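## Task

A small dustpan rests upright on the open, upward-facing hand. Using nothing but the palm, fingers and thumb, rotate it so it is still upright and its handle points toward the hand's side away from the thumb. The task fails if the dustpan touches any other part (wrist, camera, camera post) or leaves the hand, if the arm or wrist moves, or if the palm stops facing up. Finish by holding everything motionless with no hand motor overloaded or near overload (a motor dead from the start is ignored), then declare completion. The hand is then flattened automatically; the dustpan must not drop lower during that and must still meet the upright, handle-away-from-thumb condition.

## Robot and tools

Robot: one UR7e-type six-joint arm carrying a sixteen-motor right hand (index, middle, ring fingers and a thumb). In this job the arm must not move; all the work is done by the hand motors.

Frames. Scene frame: origin on the table top under the arm base, +z up, +y to the left when looking along +x. Poses, velocities and Hand target are printed in this frame (position in metres, orientation as quat wxyz). The hand point sits in front of the palm where thumb tip meets index and middle tips. Its own axes: +z along straight fingers toward the tips, +x across the palm away from the thumb, +y out of the palm face (palm surface at y = -0.062 m). So 'away from the thumb' is the hand point's +x side. A fixed mast near the wrist (x +0.05 to +0.10, z -0.16 to -0.11, up to y = +0.06 m) and the wrist camera can be struck by the object; avoid that.

execute_actions(actions, cameras). actions is a list of actions; each action is a list of 1 to 15 rows, each row lasting one 1/30 s step; if fewer than 15 rows, the last row is held for the remaining steps, so every action takes 0.5 s. A row is 24 numbers, each in [-1, 1]: first dx, dy, dz, rx, ry, rz, an offset (not a pose) of the hand point from the Hand target as it was when this action began, along scene-frame axes; 1.0 equals 0.6 m or 180 degrees, and rx, ry, rz form one rotation vector turning about the target position. Every row counts from that same start, and a repeated offset moves further. For this job keep all six at 0. Note that zeros re-ask for the Hand target, which the hand point may sit slightly short of. Then come sixteen absolute motor goals in this order: index_mcp, index_abd, index_pip, index_dip, thumb_cmc, thumb_axl, thumb_mcp, thumb_ipl, middle_mcp, middle_abd, middle_pip, middle_dip, ring_mcp, ring_abd, ring_pip, ring_dip. Each maps linearly between the hinge's stops (degrees at +1, at -1; value that is straight): finger _mcp bends at the knuckle toward the palm (+128, -18; -0.75); _abd swings the finger sideways away from the thumb (+60, -60; +0.00); _pip (+108, -29; -0.58); _dip (+117, -21; -0.70); finger tips move toward the hand's +y when bending. thumb_cmc swings the thumb from beside the palm to in front of it (+120, -20; -0.71); thumb_axl rolls it along its length (+140, -27; -0.68); thumb_mcp (+109, -69; -0.23) and thumb_ipl (+108, -77; -0.17) bend it, toward +z when thumb_axl is straight, in the thumb_cmc direction when thumb_axl is +0.40. Number 23 is current_limit (cap for all motors, linear from 0 mA at -1 to 550 mA at +1, floor 11 mA; it also limits hinge speed). Number 24 is speed: set-points travel at (speed+1)/2 of 5.9 rad/s. Initially current_limit +0.4, speed -0.6; last written values persist, and a 0 is a real command, so resend previous values to keep things unchanged. Empty actions just returns state and images.

move(target, speed, blend, stop_force, zero, blocking, cameras): drives the arm along a straight path; target is one 24-number row or up to 15 rows, offsets all from the current Hand target; speed 0.002 to 0.5 m/s; blend in m; stop_force 3 to 40 N. Not needed here, since any arm motion fails the task. wait(seconds 0 to 10): lets time pass holding the last command. stop: brakes a running move. zoom_image(camera, region=[x0,y0,x1,y1] pixels, at most 504 by 504) from cam_head_left, cam_head_right, cam_high, cam_low or cam_wrist (each 504x504). zero_wrist_force: rezeroes the wrist sensor. read_manual(section): licence texts. finished_scene(scene): scene number 1 or 2; ends the scene irreversibly, so call it only when the object sits as required and everything is still.

Results: state line with pose and velocities; Hand target (last commanded pose after clipping); joint positions and torques; wrist force and torque; for the hand, hand_goal, hand_measured (same scale as goals), hand_current_ma (positive pushes toward -1), hand_state per motor: moving, goal (within 0.02 of goal), blocked (resting off goal and pressing) or overload (shut down). hand_current_limit and hand_speed echo the last two numbers. Velocities reading 'within noise' mean the arm is at rest.

Cautions. A motor pressing at 495 mA or more accumulates seconds (and loses them below); at 5 s it shuts off for 10 s, then returns to its goal. Pressing harder happens when a goal lies further beyond a contact surface; before finishing, ease goals so no motor is near its limit. A HAND FAULT line cancels the remaining robot calls in that reply. Arm faults (contact torque at a joint limit, or about 150 N outside force) freeze the arm 10 s and drop hand commands sent meanwhile. Avoid dropping, flinging or slamming the object; something may occasionally nudge it.

Each tool is called after "Emit:" in YAML: its name, and indented under it one key for each argument.

## Session

Emit:
execute_actions:
  actions: []

Scene clock: 0.00 s.
end_effector_position=(+0.6015, +0.1004, +0.4834) hand_goal=(-0.754, +0.000, -0.576, -0.696, +0.104, -0.540, -0.162, -0.106, -0.754, +0.000, -0.576, -0.696, -0.754, +0.000, -0.576, -0.696) hand_measured=(-0.768, +0.000, -0.578, -0.696, +0.088, -0.544, -0.164, -0.108, -0.768, +0.000, -0.578, -0.696, -0.768, +0.000, -0.578, -0.696) hand_current_ma=(-58, +0, -4, +0, -72, -14, -9, -10, -62, +0, -8, -1, -63, +0, -8, +0) hand_state=(goal, goal, goal, goal, goal, goal, goal, goal, goal, goal, goal, goal, goal, goal, goal, goal) hand_current_limit=0.40 hand_speed=-0.60 end_effector_quat_wxyz=(+0.477, +0.457, +0.542, +0.519)
Joint positions: [-0.141 -1.162 2.234 -4.212 -1.325 -0.045]
Joint velocities: within noise
Joint torques (N m): no reading
Motor temperatures (°C): [25 24 21 32 31 27]
Wrist force (N): no reading
Wrist torque (N m): no reading
Wrist force, peak (N): no reading
Hand target: +0.6015, +0.1004, +0.4834; +0.477, +0.457, +0.542, +0.519

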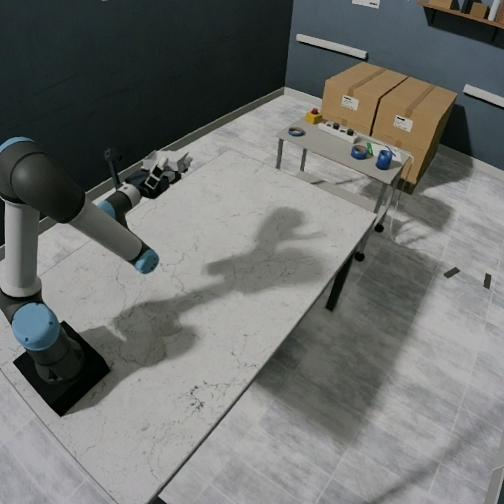

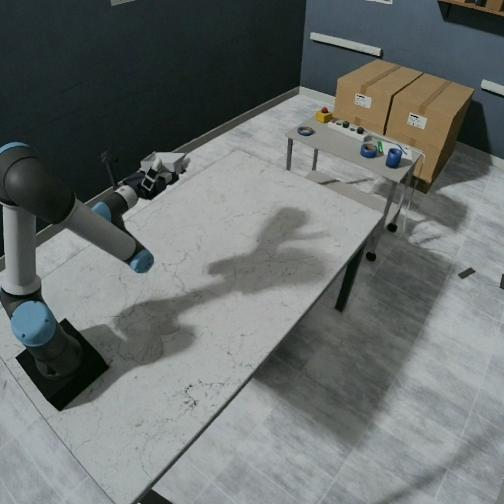

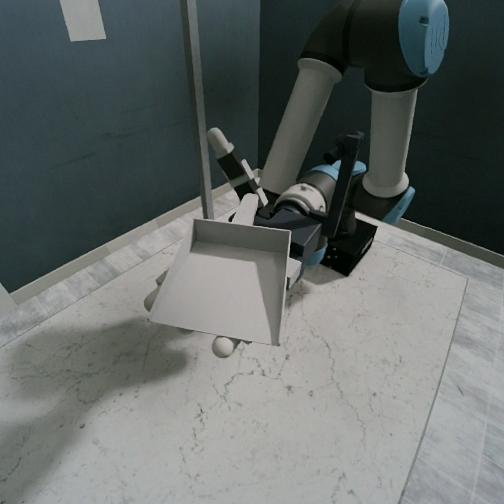

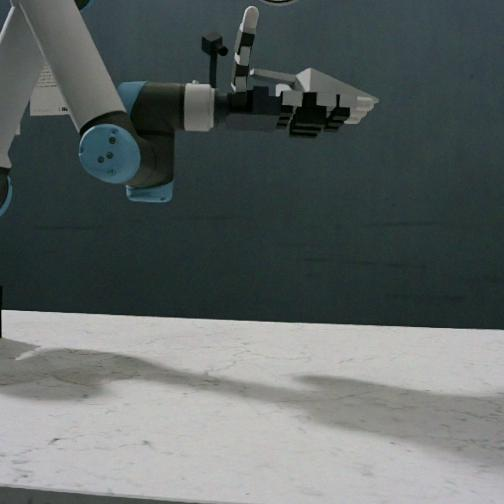

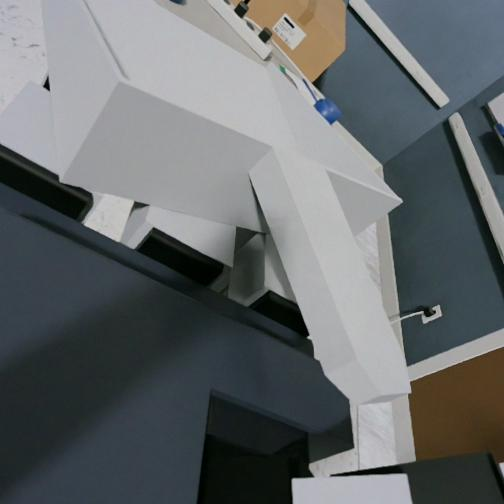

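Emit:
zoom_image:
  camera: "cam_high"
  region: [130, 110, 390, 370]

Emit:
zoom_image:
  camera: "cam_low"
  region: [180, 0, 400, 160]

Emit:
zoom_image:
  camera: "cam_wrist"
  region: [0, 0, 504, 504]

Emit:
zoom_image:
  camera: "cam_head_right"
  region: [80, 130, 210, 230]

Scaled by 1.938 from the camera's 504x504 image, which has a finer 720x720 frame.

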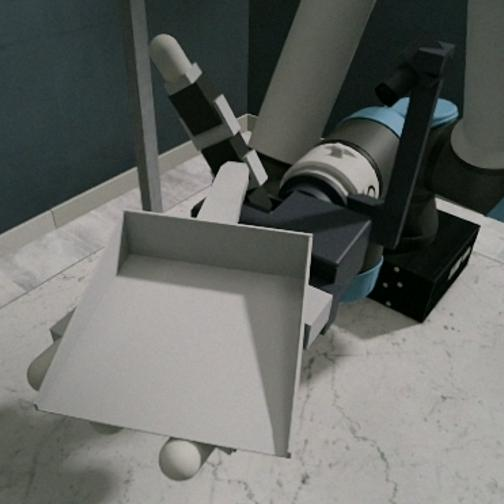

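Scaled by 2.291 from the camera's 504x504 image, which has a finer 720x720 frame.

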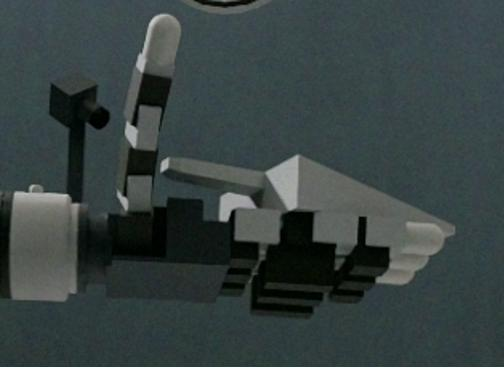

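Scaled by 1.000.

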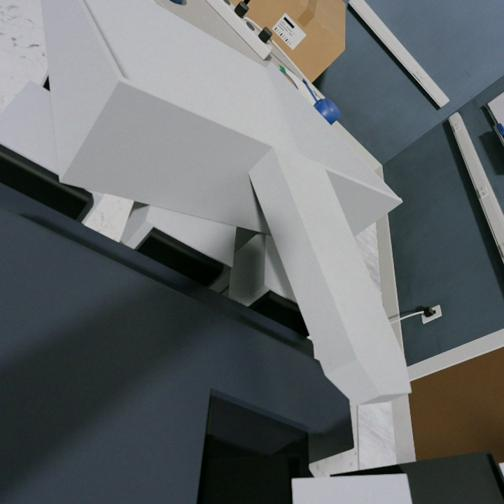

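Scaled by 3.877 from the camera's 504x504 image, which has a finer 720x720 frame.

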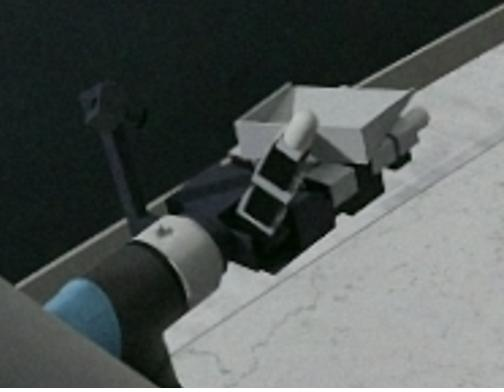

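Emit:
execute_actions:
  actions:
    - [[0,0,0,0,0,0,-0.754,0,-0.576,-0.696,-0.43,-0.677,-0.162,-0.106,-0.754,0,-0.576,-0.696,-0.754,0,-0.576,-0.696,0.4,-0.8]]
  cameras: []

Emit:
execute_actions:
  actions:
    - [[0,0,0,0,0,0,-0.754,0,-0.576,-0.696,-0.43,-0.677,0.56,-0.44,-0.754,0,-0.576,-0.696,-0.754,0,-0.576,-0.696,0.4,-0.8]]
  cameras: ["cam_high","cam_wrist","cam_low"]

Scene clock: 87.93 s.
end_effector_position=(+0.6015, +0.1004, +0.4834) hand_goal=(-0.754, +0.000, -0.576, -0.696, -0.430, -0.678, -0.162, -0.106, -0.754, +0.000, -0.576, -0.696, -0.754, +0.000, -0.576, -0.696) hand_measured=(-0.768, +0.000, -0.578, -0.696, -0.440, -0.676, -0.164, -0.108, -0.768, +0.000, -0.578, -0.696, -0.768, +0.000, -0.578, -0.696) hand_current_ma=(-58, +0, -4, +0, -42, +7, -8, -10, -62, +0, -8, -1, -63, +0, -8, +0) hand_state=(goal, goal, goal, goal, goal, goal, goal, goal, goal, goal, goal, goal, goal, goal, goal, goal) hand_current_limit=0.40 hand_speed=-0.80 end_effector_quat_wxyz=(+0.477, +0.457, +0.542, +0.519)
Joint positions: [-0.141 -1.162 2.234 -4.212 -1.325 -0.045]
Joint velocities: within noise
Joint torques (N m): [8.36 -30.75 -3.14 -3.68 -1.66 -2.19]
Motor temperatures (°C): [25 24 21 32 31 27]
Wrist force (N): [-0.2 0.1 -0.3]
Wrist torque (N m): [0.04 0.03 0.02]
Wrist force, peak (N): [-0.4 -0.3 0.6]
Hand target: +0.6015, +0.1004, +0.4834; +0.477, +0.457, +0.542, +0.519
Off the commanded pose: 0.000 m, 0 deg.
Step readings (end_effector_position):
0: (+0.6015, +0.1004, +0.4834)
1: (+0.6015, +0.1004, +0.4834)
2: (+0.6015, +0.1004, +0.4834)
4: (+0.6015, +0.1004, +0.4834)
8: (+0.6015, +0.1004, +0.4834)
15: (+0.6015, +0.1004, +0.4834)
No camera images: "cameras" was empty.

Scene clock: 90.10 s.
end_effector_position=(+0.6015, +0.1004, +0.4834) hand_goal=(-0.754, +0.000, -0.576, -0.696, -0.430, -0.678, +0.560, -0.440, -0.754, +0.000, -0.576, -0.696, -0.754, +0.000, -0.576, -0.696) hand_measured=(-0.768, +0.000, -0.578, -0.696, -0.440, -0.680, +0.560, -0.438, -0.768, +0.000, -0.578, -0.696, -0.768, +0.000, -0.578, -0.696) hand_current_ma=(-58, +0, -4, +0, -42, -14, -1, +14, -62, +0, -8, -1, -63, +0, -8, +0) hand_state=(goal, goal, goal, goal, goal, goal, goal, goal, goal, goal, goal, goal, goal, goal, goal, goal) hand_current_limit=0.40 hand_speed=-0.80 end_effector_quat_wxyz=(+0.477, +0.457, +0.542, +0.519)
Joint positions: [-0.141 -1.162 2.234 -4.212 -1.325 -0.045]
Joint velocities: within noise
Joint torques (N m): [8.51 -30.45 -3.53 -3.62 -1.79 -2.22]
Motor temperatures (°C): [25 24 21 32 31 27]
Wrist force (N): [-0.1 0.0 0.0]
Wrist torque (N m): [0.03 0.02 -0.01]
Wrist force, peak (N): [-0.1 -0.2 -0.5]
Hand target: +0.6015, +0.1004, +0.4834; +0.477, +0.457, +0.542, +0.519
Off the commanded pose: 0.000 m, 0 deg.
Step readings (end_effector_position):
0: (+0.6015, +0.1004, +0.4834)
1: (+0.6015, +0.1004, +0.4834)
2: (+0.6015, +0.1004, +0.4834)
4: (+0.6015, +0.1004, +0.4834)
8: (+0.6015, +0.1004, +0.4834)
15: (+0.6015, +0.1004, +0.4834)
camera_calibration:
cam_wrist: T_world_to_cam=[[0.158751, -0.750672, 0.641319, -0.290277], [-0.662877, -0.562426, -0.494239, 0.647562], [0.731705, -0.346655, -0.586888, 0.00365238], [0, 0, 0, 1]] pos_world=[0.472663, 0.147568, 0.508354]
Images, in order (width x height): cam_high 504x504, cam_low 504x504, cam_wrist 504x504.

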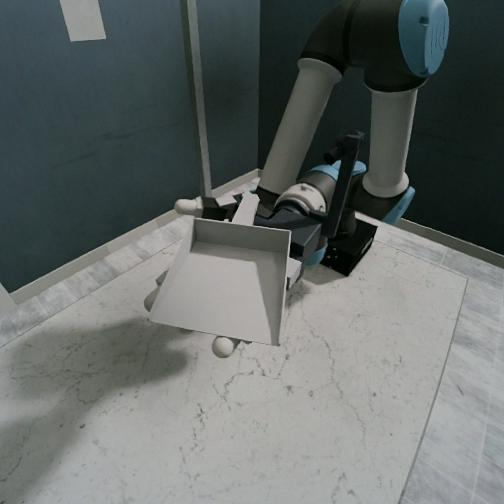

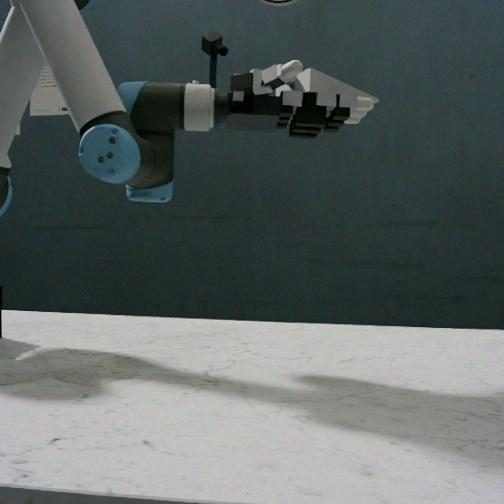

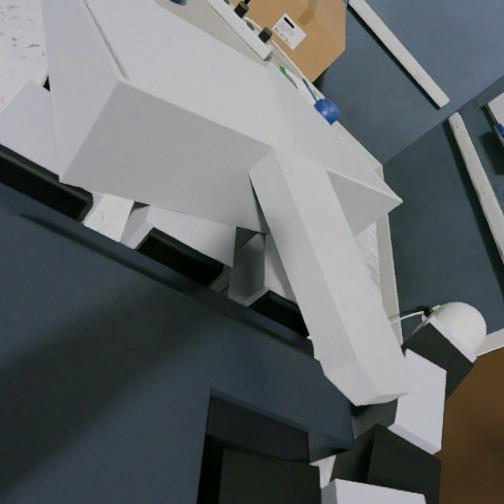

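Emit:
execute_actions:
  actions:
    - [[0,0,0,0,0,0,-0.754,0,-0.576,-0.696,-0.2,-0.677,0.56,-0.44,-0.754,0,-0.576,-0.696,-0.754,0,-0.576,-0.696,0.4,-0.85]]
  cameras: ["cam_high","cam_wrist"]

Emit:
execute_actions:
  actions:
    - [[0,0,0,0,0,0,-0.754,0,-0.576,-0.696,0,-0.677,0.56,-0.44,-0.754,0,-0.576,-0.696,-0.754,0,-0.576,-0.696,0.4,-0.85]]
  cameras: ["cam_high","cam_wrist","cam_low"]

Scene clock: 93.40 s.
end_effector_position=(+0.6015, +0.1004, +0.4834) hand_goal=(-0.754, +0.000, -0.576, -0.696, -0.200, -0.678, +0.560, -0.440, -0.754, +0.000, -0.576, -0.696, -0.754, +0.000, -0.576, -0.696) hand_measured=(-0.768, +0.000, -0.578, -0.696, -0.218, -0.682, +0.560, -0.438, -0.768, +0.000, -0.578, -0.696, -0.768, +0.000, -0.578, -0.696) hand_current_ma=(-58, +0, -4, +0, -79, -14, +5, +14, -62, +0, -8, -1, -63, +0, -8, +0) hand_state=(goal, goal, goal, goal, goal, goal, goal, goal, goal, goal, goal, goal, goal, goal, goal, goal) hand_current_limit=0.40 hand_speed=-0.85 end_effector_quat_wxyz=(+0.477, +0.457, +0.542, +0.519)
Joint positions: [-0.141 -1.162 2.234 -4.212 -1.325 -0.045]
Joint velocities: within noise
Joint torques (N m): [8.75 -30.35 -2.89 -3.64 -1.81 -2.34]
Motor temperatures (°C): [25 24 21 32 31 27]
Wrist force (N): [-0.3 0.2 -0.1]
Wrist torque (N m): [0.06 0.04 -0.02]
Wrist force, peak (N): [0.0 -0.3 -0.5]
Hand target: +0.6015, +0.1004, +0.4834; +0.477, +0.457, +0.542, +0.519
Off the commanded pose: 0.000 m, 0 deg.
Step readings (end_effector_position):
0: (+0.6015, +0.1004, +0.4834)
1: (+0.6015, +0.1004, +0.4834)
2: (+0.6015, +0.1004, +0.4834)
4: (+0.6015, +0.1004, +0.4834)
8: (+0.6015, +0.1004, +0.4834)
15: (+0.6015, +0.1004, +0.4834)
camera_calibration:
cam_wrist: T_world_to_cam=[[0.158751, -0.750672, 0.641319, -0.290277], [-0.662877, -0.562426, -0.494239, 0.647562], [0.731705, -0.346655, -0.586888, 0.00365234], [0, 0, 0, 1]] pos_world=[0.472663, 0.147568, 0.508354]
Images, in order (width x height): cam_high 504x504, cam_wrist 504x504.

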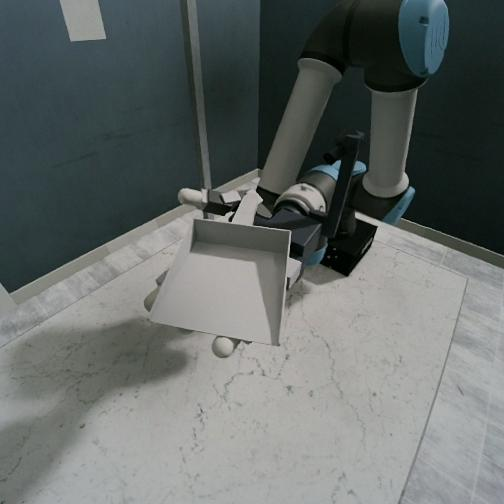

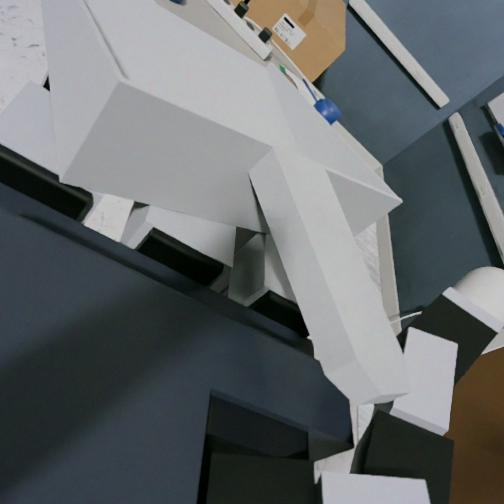

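Scene clock: 94.20 s.
end_effector_position=(+0.6015, +0.1004, +0.4834) hand_goal=(-0.754, +0.000, -0.576, -0.696, +0.000, -0.678, +0.560, -0.440, -0.754, +0.000, -0.576, -0.696, -0.754, +0.000, -0.576, -0.696) hand_measured=(-0.768, +0.000, -0.578, -0.696, -0.016, -0.682, +0.562, -0.438, -0.768, +0.000, -0.578, -0.696, -0.768, +0.000, -0.578, -0.696) hand_current_ma=(-58, +0, -4, +0, -70, -14, +9, +14, -62, +0, -8, -1, -63, +0, -8, +0) hand_state=(goal, goal, goal, goal, goal, goal, goal, goal, goal, goal, goal, goal, goal, goal, goal, goal) hand_current_limit=0.40 hand_speed=-0.85 end_effector_quat_wxyz=(+0.477, +0.457, +0.542, +0.519)
Joint positions: [-0.141 -1.162 2.234 -4.212 -1.325 -0.045]
Joint velocities: within noise
Joint torques (N m): [8.54 -30.85 -2.87 -3.55 -1.58 -2.18]
Motor temperatures (°C): [25 24 21 32 31 27]
Wrist force (N): [0.1 -0.2 0.1]
Wrist torque (N m): [-0.01 -0.01 -0.01]
Wrist force, peak (N): [-0.4 0.3 0.0]
Hand target: +0.6015, +0.1004, +0.4834; +0.477, +0.457, +0.542, +0.519
Off the commanded pose: 0.000 m, 0 deg.
Step readings (end_effector_position):
0: (+0.6015, +0.1004, +0.4834)
1: (+0.6015, +0.1004, +0.4834)
2: (+0.6015, +0.1004, +0.4834)
4: (+0.6015, +0.1004, +0.4834)
8: (+0.6015, +0.1004, +0.4834)
15: (+0.6015, +0.1004, +0.4834)
camera_calibration:
cam_wrist: T_world_to_cam=[[0.158751, -0.750672, 0.641319, -0.290277], [-0.662877, -0.562426, -0.494239, 0.647562], [0.731705, -0.346655, -0.586888, 0.00365232], [0, 0, 0, 1]] pos_world=[0.472663, 0.147568, 0.508354]
Images, in order (width x height): cam_high 504x504, cam_low 504x504, cam_wrist 504x504.

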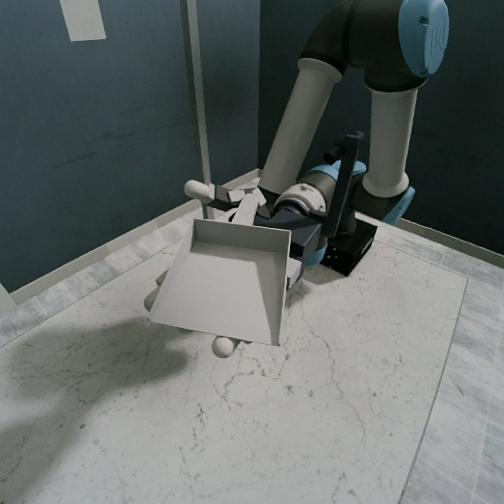

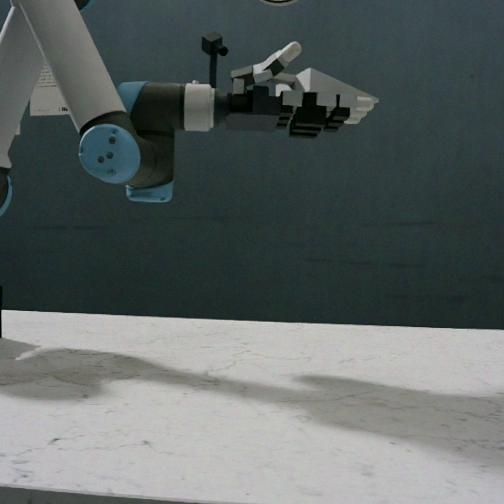

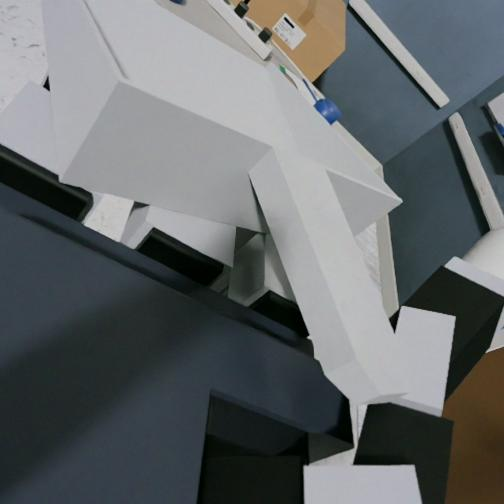

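Emit:
execute_actions:
  actions:
    - [[0,0,0,0,0,0,-0.754,0,-0.576,-0.696,0.12,-0.677,0.56,-0.44,-0.754,0,-0.576,-0.696,-0.754,0,-0.576,-0.696,0.4,-0.85]]
  cameras: ["cam_high","cam_wrist","cam_low"]

Emit:
zoom_image:
  camera: "cam_low"
  region: [180, 0, 400, 160]

Emit:
zoom_image:
  camera: "cam_wrist"
  region: [300, 250, 504, 454]

Scene clock: 97.97 s.
end_effector_position=(+0.6015, +0.1004, +0.4834) hand_goal=(-0.754, +0.000, -0.576, -0.696, +0.120, -0.678, +0.560, -0.440, -0.754, +0.000, -0.576, -0.696, -0.754, +0.000, -0.576, -0.696) hand_measured=(-0.768, +0.000, -0.578, -0.696, +0.106, -0.682, +0.562, -0.438, -0.768, +0.000, -0.578, -0.696, -0.768, +0.000, -0.578, -0.696) hand_current_ma=(-58, +0, -4, +0, -62, -14, +11, +14, -62, +0, -9, -1, -64, +0, -8, +0) hand_state=(goal, goal, goal, goal, goal, goal, goal, goal, goal, goal, goal, goal, goal, goal, goal, goal) hand_current_limit=0.40 hand_speed=-0.85 end_effector_quat_wxyz=(+0.477, +0.457, +0.542, +0.519)
Joint positions: [-0.141 -1.162 2.234 -4.212 -1.325 -0.045]
Joint velocities: within noise
Joint torques (N m): [8.55 -31.08 -3.26 -3.53 -1.72 -2.05]
Motor temperatures (°C): [25 24 21 32 31 27]
Wrist force (N): [-0.2 0.2 0.2]
Wrist torque (N m): [0.04 0.02 -0.02]
Wrist force, peak (N): [-0.6 -0.4 -0.2]
Hand target: +0.6015, +0.1004, +0.4834; +0.477, +0.457, +0.542, +0.519
Off the commanded pose: 0.000 m, 0 deg.
Step readings (end_effector_position):
0: (+0.6015, +0.1004, +0.4834)
1: (+0.6015, +0.1004, +0.4834)
2: (+0.6015, +0.1004, +0.4834)
4: (+0.6015, +0.1004, +0.4834)
8: (+0.6015, +0.1004, +0.4834)
15: (+0.6015, +0.1004, +0.4834)
camera_calibration:
cam_wrist: T_world_to_cam=[[0.158751, -0.750672, 0.641319, -0.290277], [-0.662877, -0.562425, -0.494239, 0.647562], [0.731705, -0.346655, -0.586888, 0.00365241], [0, 0, 0, 1]] pos_world=[0.472663, 0.147568, 0.508354]
Images, in order (width x height): cam_high 504x504, cam_low 504x504, cam_wrist 504x504.

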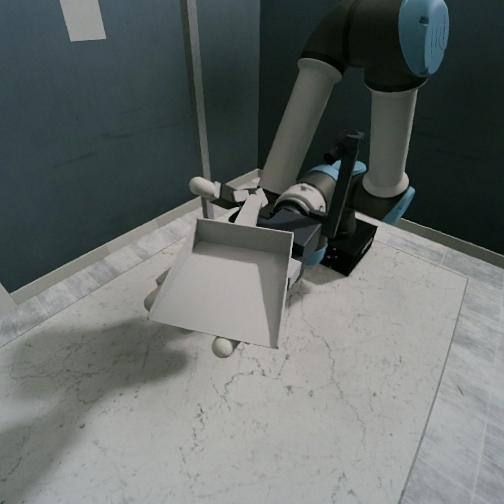

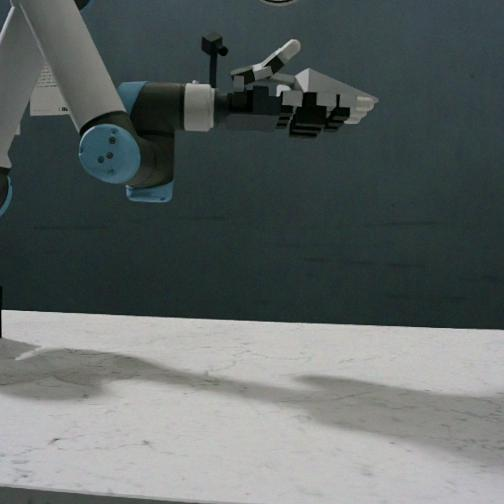

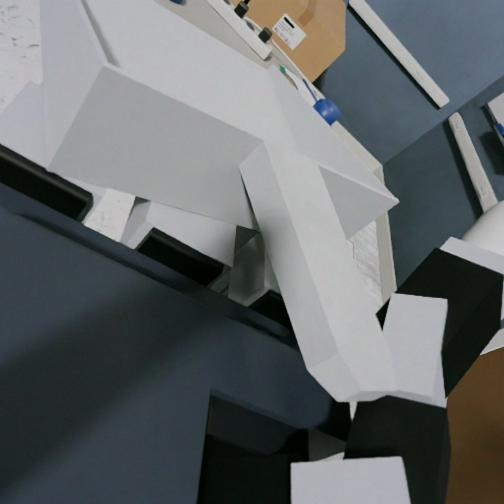

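Scaled by 2.291 from the camera's 504x504 image, which has a finer 720x720 frame.

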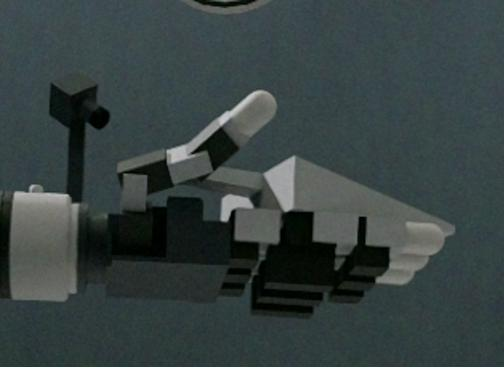

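Scaled by 2.471 from the camera's 504x504 image, which has a finer 720x720 frame.

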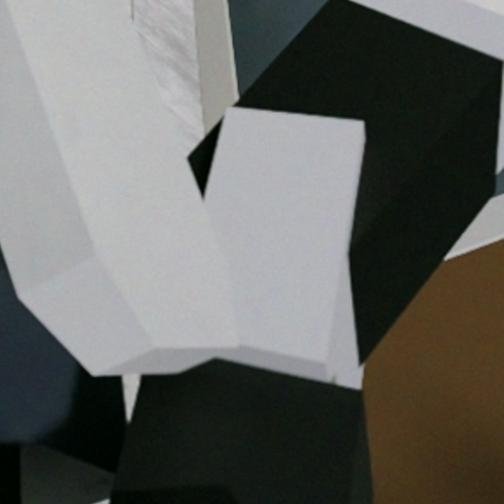

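Emit:
execute_actions:
  actions:
    - [[0,0,0,0,0,0,-0.754,0,-0.576,-0.696,0.25,-0.677,0.56,-0.44,-0.754,0,-0.576,-0.696,-0.754,0,-0.576,-0.696,0.4,-0.85]]
  cameras: ["cam_high","cam_wrist"]

Emit:
execute_actions:
  actions:
    - [[0,0,0,0,0,0,-0.754,0,-0.576,-0.696,0.4,-0.677,0.56,-0.44,-0.754,0,-0.576,-0.696,-0.754,0,-0.576,-0.696,0.4,-0.85]]
  cameras: ["cam_high","cam_wrist","cam_low"]

Scene clock: 101.43 s.
end_effector_position=(+0.6015, +0.1004, +0.4834) hand_goal=(-0.754, +0.000, -0.576, -0.696, +0.250, -0.678, +0.560, -0.440, -0.754, +0.000, -0.576, -0.696, -0.754, +0.000, -0.576, -0.696) hand_measured=(-0.768, +0.000, -0.578, -0.696, +0.238, -0.682, +0.562, -0.438, -0.768, +0.000, -0.578, -0.696, -0.768, +0.000, -0.578, -0.696) hand_current_ma=(-58, +0, -4, +0, -51, -14, +12, +14, -62, +0, -9, -1, -64, +0, -8, +0) hand_state=(goal, goal, goal, goal, goal, goal, goal, goal, goal, goal, goal, goal, goal, goal, goal, goal) hand_current_limit=0.40 hand_speed=-0.85 end_effector_quat_wxyz=(+0.477, +0.457, +0.542, +0.519)
Joint positions: [-0.141 -1.162 2.234 -4.212 -1.325 -0.045]
Joint velocities: within noise
Joint torques (N m): [8.54 -30.3 -2.67 -3.5 -1.58 -2.09]
Motor temperatures (°C): [25 24 21 32 31 27]
Wrist force (N): [-0.3 -0.1 0.2]
Wrist torque (N m): [0.00 0.04 -0.05]
Wrist force, peak (N): [-0.3 -0.5 0.2]
Hand target: +0.6015, +0.1004, +0.4834; +0.477, +0.457, +0.542, +0.519
Off the commanded pose: 0.000 m, 0 deg.
Step readings (end_effector_position):
0: (+0.6015, +0.1004, +0.4834)
1: (+0.6015, +0.1004, +0.4834)
2: (+0.6015, +0.1004, +0.4834)
4: (+0.6015, +0.1004, +0.4834)
8: (+0.6015, +0.1004, +0.4834)
15: (+0.6015, +0.1004, +0.4834)
camera_calibration:
cam_wrist: T_world_to_cam=[[0.158751, -0.750672, 0.641319, -0.290277], [-0.662877, -0.562426, -0.494239, 0.647562], [0.731705, -0.346655, -0.586889, 0.00365243], [0, 0, 0, 1]] pos_world=[0.472663, 0.147568, 0.508354]
Images, in order (width x height): cam_high 504x504, cam_wrist 504x504.

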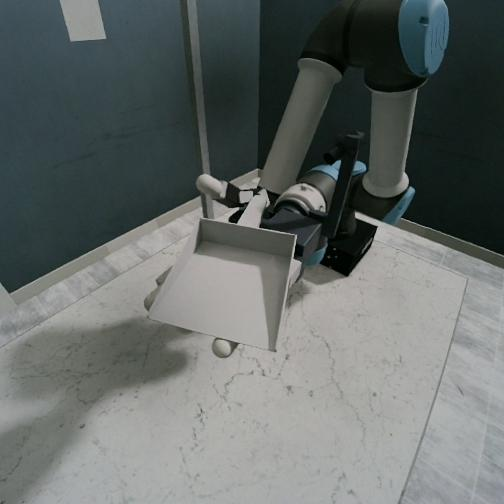

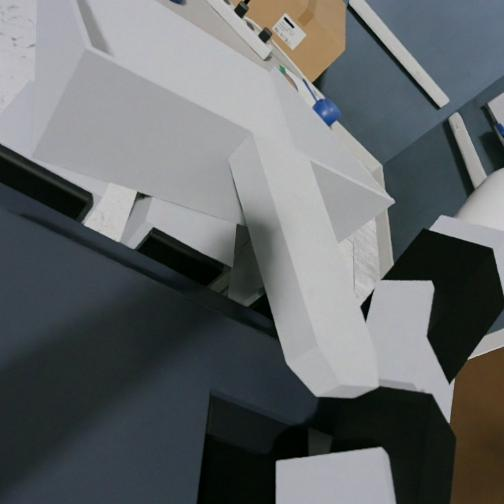

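Scene clock: 102.13 s.
end_effector_position=(+0.6015, +0.1004, +0.4834) hand_goal=(-0.754, +0.000, -0.576, -0.696, +0.400, -0.678, +0.560, -0.440, -0.754, +0.000, -0.576, -0.696, -0.754, +0.000, -0.576, -0.696) hand_measured=(-0.768, +0.000, -0.578, -0.696, +0.392, -0.682, +0.562, -0.438, -0.768, +0.000, -0.578, -0.696, -0.768, +0.000, -0.578, -0.696) hand_current_ma=(-58, +0, -4, +0, -37, -14, +14, +14, -62, +0, -9, -1, -64, +0, -8, +0) hand_state=(goal, goal, goal, goal, goal, goal, goal, goal, goal, goal, goal, goal, goal, goal, goal, goal) hand_current_limit=0.40 hand_speed=-0.85 end_effector_quat_wxyz=(+0.477, +0.457, +0.542, +0.519)
Joint positions: [-0.141 -1.162 2.234 -4.212 -1.325 -0.045]
Joint velocities: within noise
Joint torques (N m): [8.66 -30.54 -2.81 -3.62 -1.8 -2.21]
Motor temperatures (°C): [25 24 21 32 31 27]
Wrist force (N): [-0.2 -0.2 -0.2]
Wrist torque (N m): [0.03 0.03 -0.05]
Wrist force, peak (N): [-0.5 -0.3 -0.3]
Hand target: +0.6015, +0.1004, +0.4834; +0.477, +0.457, +0.542, +0.519
Off the commanded pose: 0.000 m, 0 deg.
Step readings (end_effector_position):
0: (+0.6015, +0.1004, +0.4834)
1: (+0.6015, +0.1004, +0.4834)
2: (+0.6015, +0.1004, +0.4834)
4: (+0.6015, +0.1004, +0.4834)
8: (+0.6015, +0.1004, +0.4834)
15: (+0.6015, +0.1004, +0.4834)
camera_calibration:
cam_wrist: T_world_to_cam=[[0.158751, -0.750672, 0.641319, -0.290277], [-0.662877, -0.562426, -0.494239, 0.647562], [0.731705, -0.346655, -0.586888, 0.00365222], [0, 0, 0, 1]] pos_world=[0.472663, 0.147568, 0.508354]
Images, in order (width x height): cam_high 504x504, cam_low 504x504, cam_wrist 504x504.

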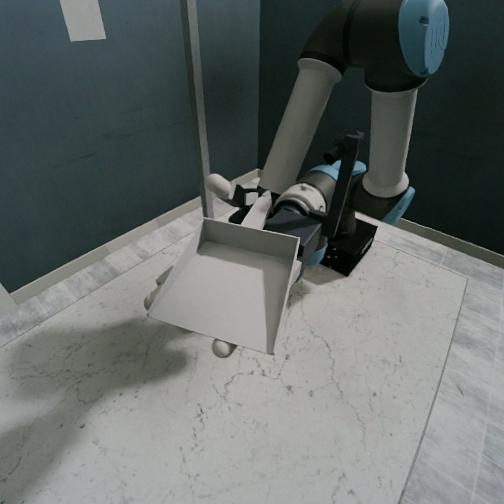

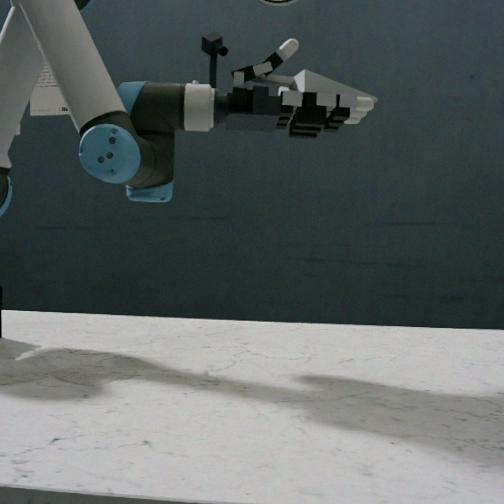

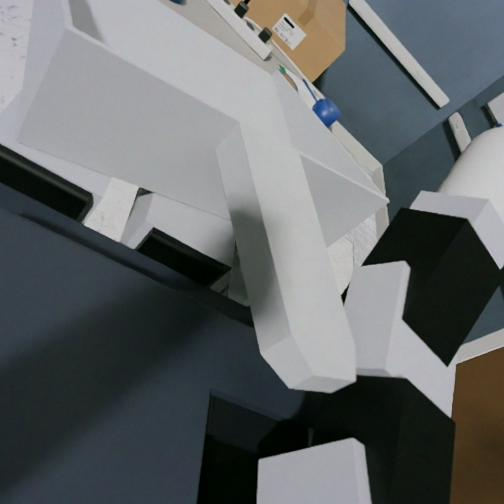

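Emit:
execute_actions:
  actions:
    - [[0,0,0,0,0,0,-0.754,0,-0.576,-0.696,0.6,-0.677,0.56,-0.44,-0.754,0,-0.576,-0.696,-0.754,0,-0.576,-0.696,0.4,-0.85]]
  cameras: ["cam_high","cam_wrist"]

Emit:
execute_actions:
  actions:
    - [[0,0,0,0,0,0,-0.754,0,-0.576,-0.696,0.8,-0.677,0.6,-0.44,-0.754,0,-0.576,-0.696,-0.754,0,-0.576,-0.696,0.4,-0.85]]
  cameras: ["cam_high","cam_wrist","cam_low"]

Scene clock: 105.50 s.
end_effector_position=(+0.6015, +0.1004, +0.4834) hand_goal=(-0.754, +0.000, -0.576, -0.696, +0.600, -0.678, +0.560, -0.440, -0.754, +0.000, -0.576, -0.696, -0.754, +0.000, -0.576, -0.696) hand_measured=(-0.768, +0.000, -0.578, -0.696, +0.596, -0.680, +0.562, -0.438, -0.768, +0.000, -0.578, -0.696, -0.768, +0.000, -0.578, -0.696) hand_current_ma=(-58, +0, -4, +0, -18, -11, +15, +14, -62, +0, -9, -1, -64, +0, -8, +0) hand_state=(goal, goal, goal, goal, goal, goal, goal, goal, goal, goal, goal, goal, goal, goal, goal, goal) hand_current_limit=0.40 hand_speed=-0.85 end_effector_quat_wxyz=(+0.477, +0.457, +0.542, +0.519)
Joint positions: [-0.141 -1.162 2.234 -4.212 -1.325 -0.045]
Joint velocities: within noise
Joint torques (N m): [8.63 -29.81 -2.8 -3.58 -1.67 -2.13]
Motor temperatures (°C): [25 24 21 32 31 27]
Wrist force (N): [0.0 -0.2 0.1]
Wrist torque (N m): [-0.01 -0.01 -0.05]
Wrist force, peak (N): [-0.8 0.2 -0.1]
Hand target: +0.6015, +0.1004, +0.4834; +0.477, +0.457, +0.542, +0.519
Off the commanded pose: 0.000 m, 0 deg.
Step readings (end_effector_position):
0: (+0.6015, +0.1004, +0.4834)
1: (+0.6015, +0.1004, +0.4834)
2: (+0.6015, +0.1004, +0.4834)
4: (+0.6015, +0.1004, +0.4834)
8: (+0.6015, +0.1004, +0.4834)
15: (+0.6015, +0.1004, +0.4834)
camera_calibration:
cam_wrist: T_world_to_cam=[[0.158751, -0.750672, 0.641319, -0.290277], [-0.662877, -0.562426, -0.494239, 0.647562], [0.731705, -0.346655, -0.586888, 0.00365237], [0, 0, 0, 1]] pos_world=[0.472663, 0.147568, 0.508354]
Images, in order (width x height): cam_high 504x504, cam_wrist 504x504.

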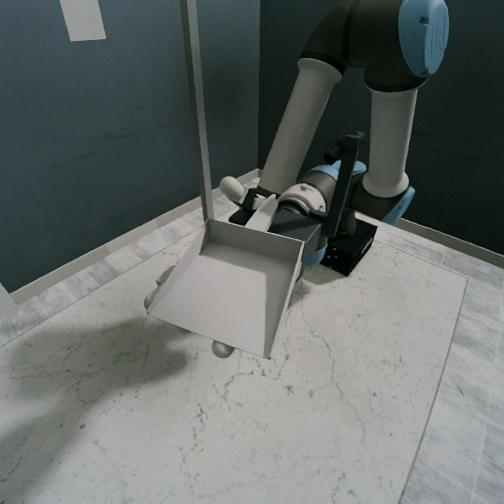

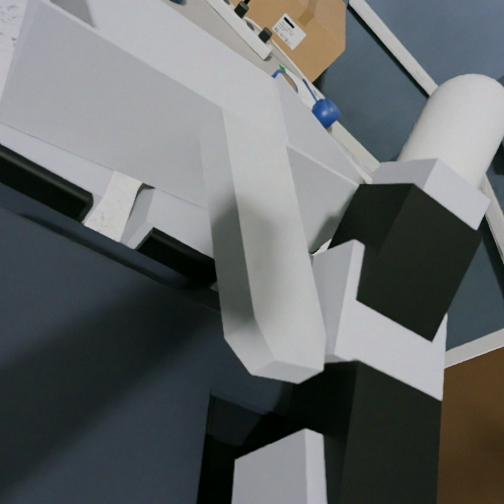

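Scene clock: 106.30 s.
end_effector_position=(+0.6015, +0.1004, +0.4834) hand_goal=(-0.754, +0.000, -0.576, -0.696, +0.800, -0.678, +0.600, -0.440, -0.754, +0.000, -0.576, -0.696, -0.754, +0.000, -0.576, -0.696) hand_measured=(-0.768, +0.000, -0.578, -0.696, +0.798, -0.678, +0.604, -0.438, -0.768, +0.000, -0.578, -0.696, -0.768, +0.000, -0.578, -0.696) hand_current_ma=(-58, +0, -4, +0, -6, -4, +16, +14, -62, +0, -9, -1, -64, +0, -8, +0) hand_state=(goal, goal, goal, goal, goal, goal, goal, goal, goal, goal, goal, goal, goal, goal, goal, goal) hand_current_limit=0.40 hand_speed=-0.85 end_effector_quat_wxyz=(+0.477, +0.457, +0.542, +0.519)
Joint positions: [-0.141 -1.162 2.234 -4.212 -1.325 -0.045]
Joint velocities: within noise
Joint torques (N m): [7.8 -30.86 -3.24 -3.58 -1.71 -2.17]
Motor temperatures (°C): [25 24 21 32 31 27]
Wrist force (N): [-0.1 -0.2 -0.1]
Wrist torque (N m): [0.01 0.01 -0.08]
Wrist force, peak (N): [-0.4 -0.4 -0.2]
Hand target: +0.6015, +0.1004, +0.4834; +0.477, +0.457, +0.542, +0.519
Off the commanded pose: 0.000 m, 0 deg.
Step readings (end_effector_position):
0: (+0.6015, +0.1004, +0.4834)
1: (+0.6015, +0.1004, +0.4834)
2: (+0.6015, +0.1004, +0.4834)
4: (+0.6015, +0.1004, +0.4834)
8: (+0.6015, +0.1004, +0.4834)
15: (+0.6015, +0.1004, +0.4834)
camera_calibration:
cam_wrist: T_world_to_cam=[[0.158751, -0.750672, 0.641319, -0.290277], [-0.662877, -0.562426, -0.494238, 0.647562], [0.731705, -0.346655, -0.586889, 0.00365243], [0, 0, 0, 1]] pos_world=[0.472663, 0.147568, 0.508354]
Images, in order (width x height): cam_high 504x504, cam_low 504x504, cam_wrist 504x504.

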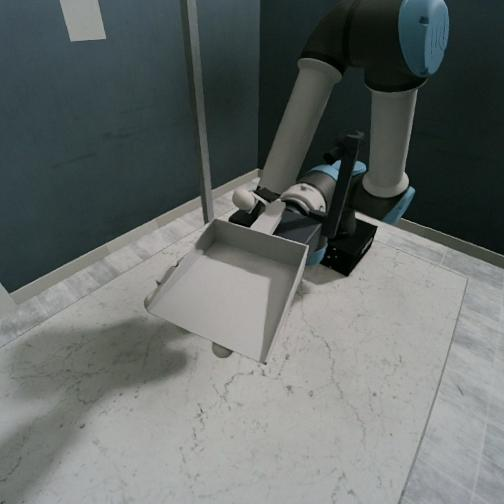

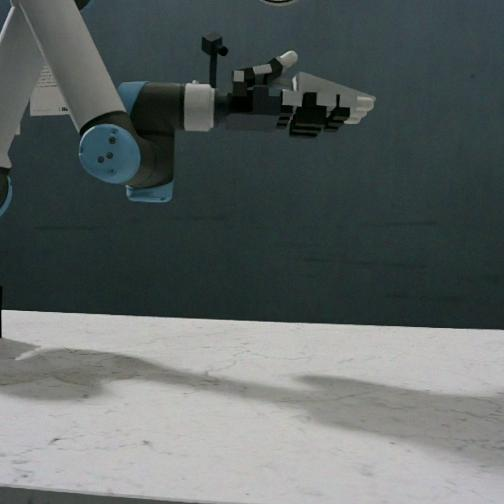

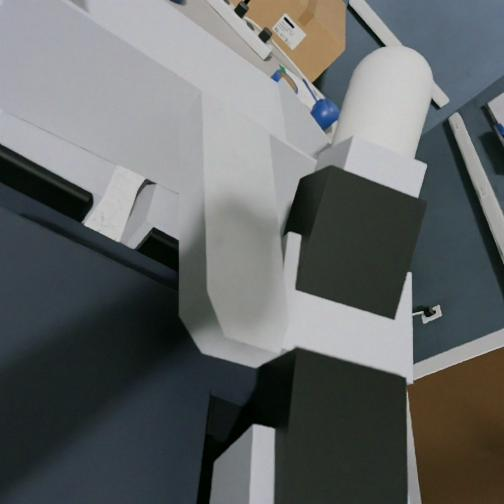

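Emit:
execute_actions:
  actions:
    - [[0,0,0,0,0,0,-0.754,0,-0.576,-0.696,0.97,-0.677,0.65,-0.44,-0.754,0,-0.576,-0.696,-0.754,0,-0.576,-0.696,0.4,-0.85]]
  cameras: ["cam_high","cam_wrist"]

Emit:
execute_actions:
  actions:
    - [[0,0,0,0,0,0,-0.754,0,-0.576,-0.696,0.97,-0.52,0.65,-0.44,-0.754,0,-0.576,-0.696,-0.754,0,-0.576,-0.696,0.4,-0.85]]
  cameras: ["cam_high","cam_wrist","cam_low"]

Emit:
zoom_image:
  camera: "cam_low"
  region: [180, 0, 400, 160]

Scene clock: 112.50 s.
end_effector_position=(+0.6015, +0.1004, +0.4834) hand_goal=(-0.754, +0.000, -0.576, -0.696, +0.970, -0.678, +0.650, -0.440, -0.754, +0.000, -0.576, -0.696, -0.754, +0.000, -0.576, -0.696) hand_measured=(-0.768, +0.000, -0.578, -0.696, +0.968, -0.678, +0.652, -0.438, -0.768, +0.000, -0.578, -0.696, -0.768, +0.000, -0.578, -0.696) hand_current_ma=(-58, +0, -4, +0, -4, -1, +15, +14, -62, +0, -9, -1, -64, +0, -8, +0) hand_state=(goal, goal, goal, goal, goal, goal, goal, goal, goal, goal, goal, goal, goal, goal, goal, goal) hand_current_limit=0.40 hand_speed=-0.85 end_effector_quat_wxyz=(+0.477, +0.457, +0.542, +0.519)
Joint positions: [-0.141 -1.162 2.234 -4.212 -1.325 -0.045]
Joint velocities: within noise
Joint torques (N m): [7.38 -30.77 -3.11 -3.62 -1.67 -2.13]
Motor temperatures (°C): [25 24 21 32 31 27]
Wrist force (N): [0.1 0.2 -0.1]
Wrist torque (N m): [0.07 -0.01 -0.06]
Wrist force, peak (N): [-0.5 -0.5 -0.1]
Hand target: +0.6015, +0.1004, +0.4834; +0.477, +0.457, +0.542, +0.519
Off the commanded pose: 0.000 m, 0 deg.
Step readings (end_effector_position):
0: (+0.6015, +0.1004, +0.4834)
1: (+0.6015, +0.1004, +0.4834)
2: (+0.6015, +0.1004, +0.4834)
4: (+0.6015, +0.1004, +0.4834)
8: (+0.6015, +0.1004, +0.4834)
15: (+0.6015, +0.1004, +0.4834)
camera_calibration:
cam_wrist: T_world_to_cam=[[0.158751, -0.750672, 0.641319, -0.290277], [-0.662877, -0.562426, -0.494239, 0.647562], [0.731705, -0.346655, -0.586888, 0.00365238], [0, 0, 0, 1]] pos_world=[0.472663, 0.147568, 0.508354]
Images, in order (width x height): cam_high 504x504, cam_wrist 504x504.

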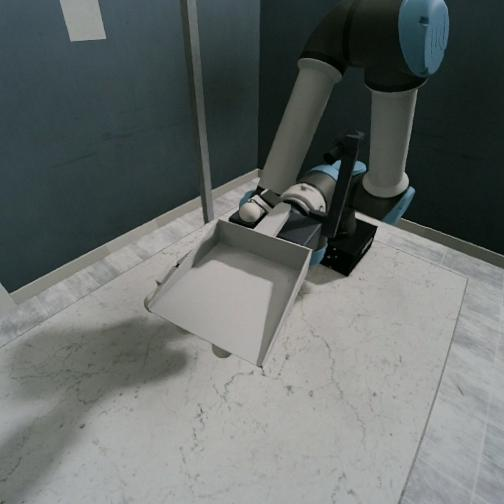

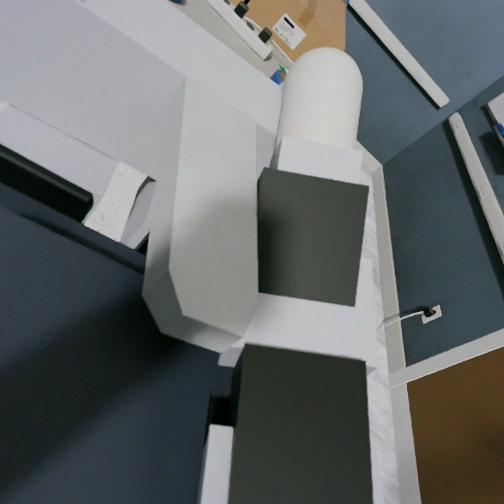

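Scene clock: 113.27 s.
end_effector_position=(+0.6015, +0.1004, +0.4834) hand_goal=(-0.754, +0.000, -0.576, -0.696, +0.970, -0.520, +0.650, -0.440, -0.754, +0.000, -0.576, -0.696, -0.754, +0.000, -0.576, -0.696) hand_measured=(-0.768, +0.000, -0.578, -0.696, +0.970, -0.526, +0.652, -0.438, -0.768, +0.000, -0.578, -0.696, -0.768, +0.000, -0.578, -0.696) hand_current_ma=(-58, +0, -4, +0, -1, -28, +15, +11, -65, +0, -9, -1, -67, +0, -8, +0) hand_state=(goal, goal, goal, goal, goal, goal, goal, goal, goal, goal, goal, goal, goal, goal, goal, goal) hand_current_limit=0.40 hand_speed=-0.85 end_effector_quat_wxyz=(+0.477, +0.457, +0.542, +0.519)
Joint positions: [-0.141 -1.162 2.234 -4.212 -1.325 -0.045]
Joint velocities: within noise
Joint torques (N m): [8.2 -30.45 -2.97 -3.59 -1.63 -2.06]
Motor temperatures (°C): [25 24 21 32 31 27]
Wrist force (N): [-0.1 -0.3 -0.2]
Wrist torque (N m): [0.02 0.02 -0.10]
Wrist force, peak (N): [0.0 0.1 -0.5]
Hand target: +0.6015, +0.1004, +0.4834; +0.477, +0.457, +0.542, +0.519
Off the commanded pose: 0.000 m, 0 deg.
Step readings (end_effector_position):
0: (+0.6015, +0.1004, +0.4834)
1: (+0.6015, +0.1004, +0.4834)
2: (+0.6015, +0.1004, +0.4834)
4: (+0.6015, +0.1004, +0.4834)
8: (+0.6015, +0.1004, +0.4834)
15: (+0.6015, +0.1004, +0.4834)
camera_calibration:
cam_wrist: T_world_to_cam=[[0.158751, -0.750672, 0.641319, -0.290277], [-0.662877, -0.562425, -0.494239, 0.647562], [0.731705, -0.346655, -0.586888, 0.00365235], [0, 0, 0, 1]] pos_world=[0.472663, 0.147568, 0.508354]
Images, in order (width x height): cam_high 504x504, cam_low 504x504, cam_wrist 504x504.

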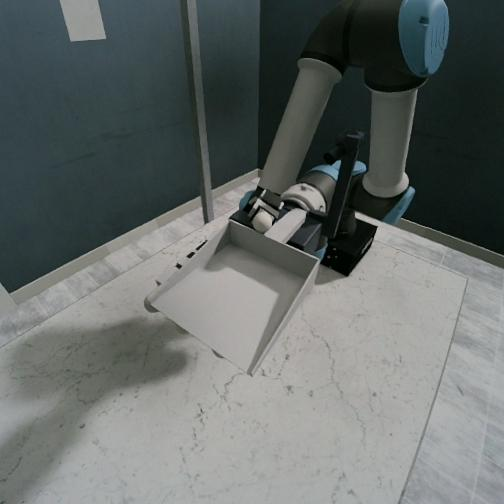

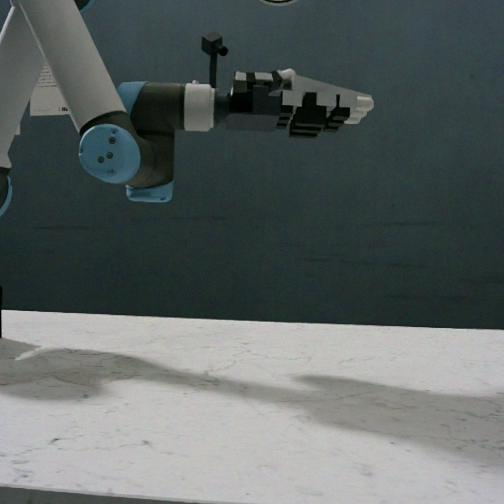

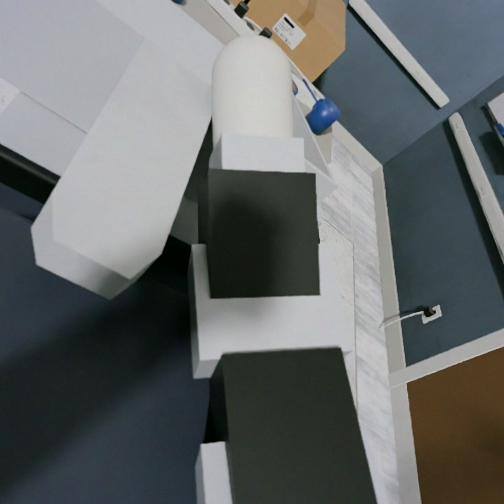

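Scaled by 2.291 from the camera's 504x504 image, which has a finer 720x720 frame.

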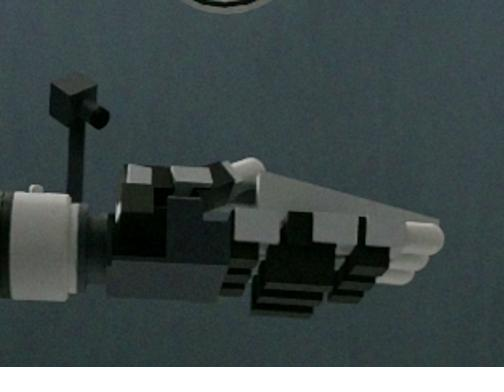

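Emit:
execute_actions:
  actions:
    - [[0,0,0,0,0,0,-0.754,0,-0.576,-0.696,0.97,-0.4,0.65,-0.44,-0.754,0,-0.576,-0.696,-0.754,0,-0.576,-0.696,0.4,-0.88]]
  cameras: ["cam_high","cam_wrist","cam_low"]

Emit:
zoom_image:
  camera: "cam_high"
  region: [130, 130, 390, 390]

Scene clock: 120.40 s.
end_effector_position=(+0.6015, +0.1004, +0.4834) hand_goal=(-0.754, +0.000, -0.576, -0.696, +0.970, -0.400, +0.650, -0.440, -0.754, +0.000, -0.576, -0.696, -0.754, +0.000, -0.576, -0.696) hand_measured=(-0.768, +0.000, -0.578, -0.696, +0.956, -0.426, +0.640, -0.444, -0.768, +0.000, -0.578, -0.696, -0.772, +0.000, -0.578, -0.696) hand_current_ma=(-58, +0, -4, +0, -57, -135, -49, -24, -66, +0, -9, -1, -84, +0, -8, +0) hand_state=(goal, goal, goal, goal, goal, blocked, goal, goal, goal, goal, goal, goal, goal, goal, goal, goal) hand_current_limit=0.40 hand_speed=-0.88 end_effector_quat_wxyz=(+0.477, +0.457, +0.542, +0.519)
Joint positions: [-0.141 -1.162 2.234 -4.212 -1.325 -0.045]
Joint velocities: within noise
Joint torques (N m): [7 -29.76 -2.96 -3.6 -1.55 -2.09]
Motor temperatures (°C): [25 24 21 32 31 27]
Wrist force (N): [0.0 0.1 -0.3]
Wrist torque (N m): [0.07 0.02 -0.10]
Wrist force, peak (N): [-0.4 -0.3 -0.5]
Hand target: +0.6015, +0.1004, +0.4834; +0.477, +0.457, +0.542, +0.519
Off the commanded pose: 0.000 m, 0 deg.
Step readings (end_effector_position):
0: (+0.6015, +0.1004, +0.4834)
1: (+0.6015, +0.1004, +0.4834)
2: (+0.6015, +0.1004, +0.4834)
4: (+0.6015, +0.1004, +0.4834)
8: (+0.6015, +0.1004, +0.4834)
15: (+0.6015, +0.1004, +0.4834)
camera_calibration:
cam_wrist: T_world_to_cam=[[0.158751, -0.750672, 0.641319, -0.290277], [-0.662877, -0.562426, -0.494238, 0.647562], [0.731705, -0.346655, -0.586889, 0.00365245], [0, 0, 0, 1]] pos_world=[0.472663, 0.147568, 0.508354]
Images, in order (width x height): cam_high 504x504, cam_low 504x504, cam_wrist 504x504.

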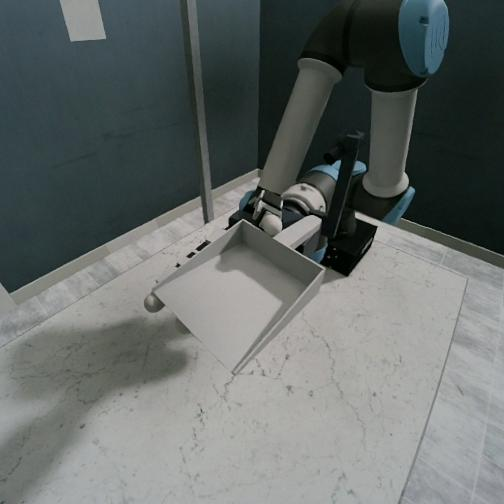

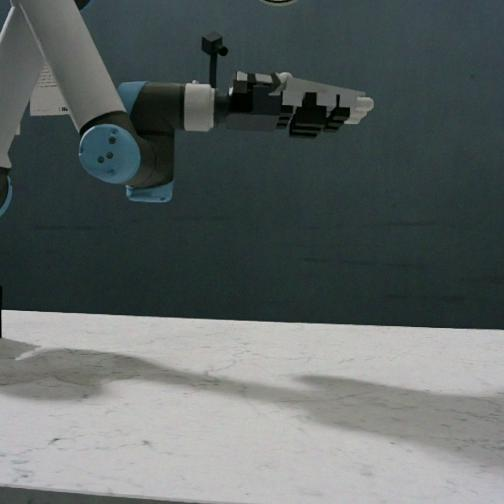

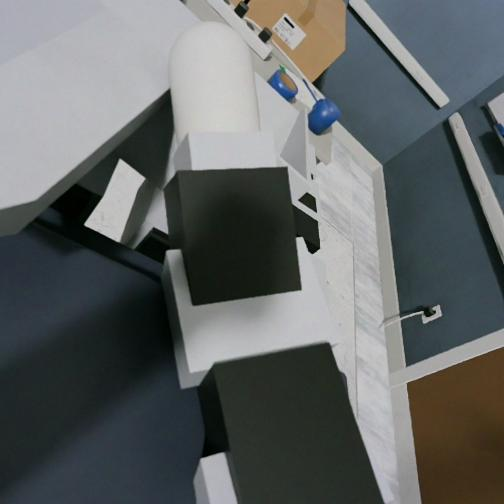

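Scaled by 1.938 from the camera's 504x504 image, which has a finer 720x720 frame.

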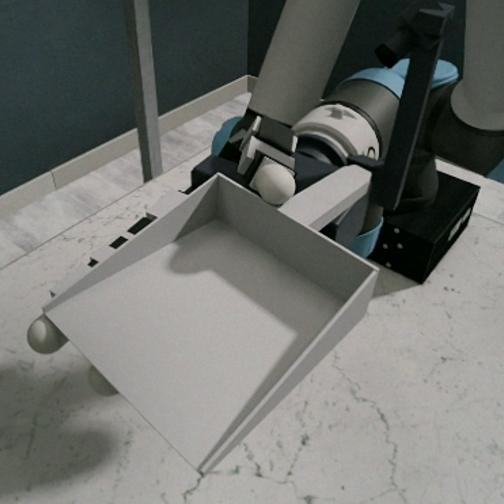

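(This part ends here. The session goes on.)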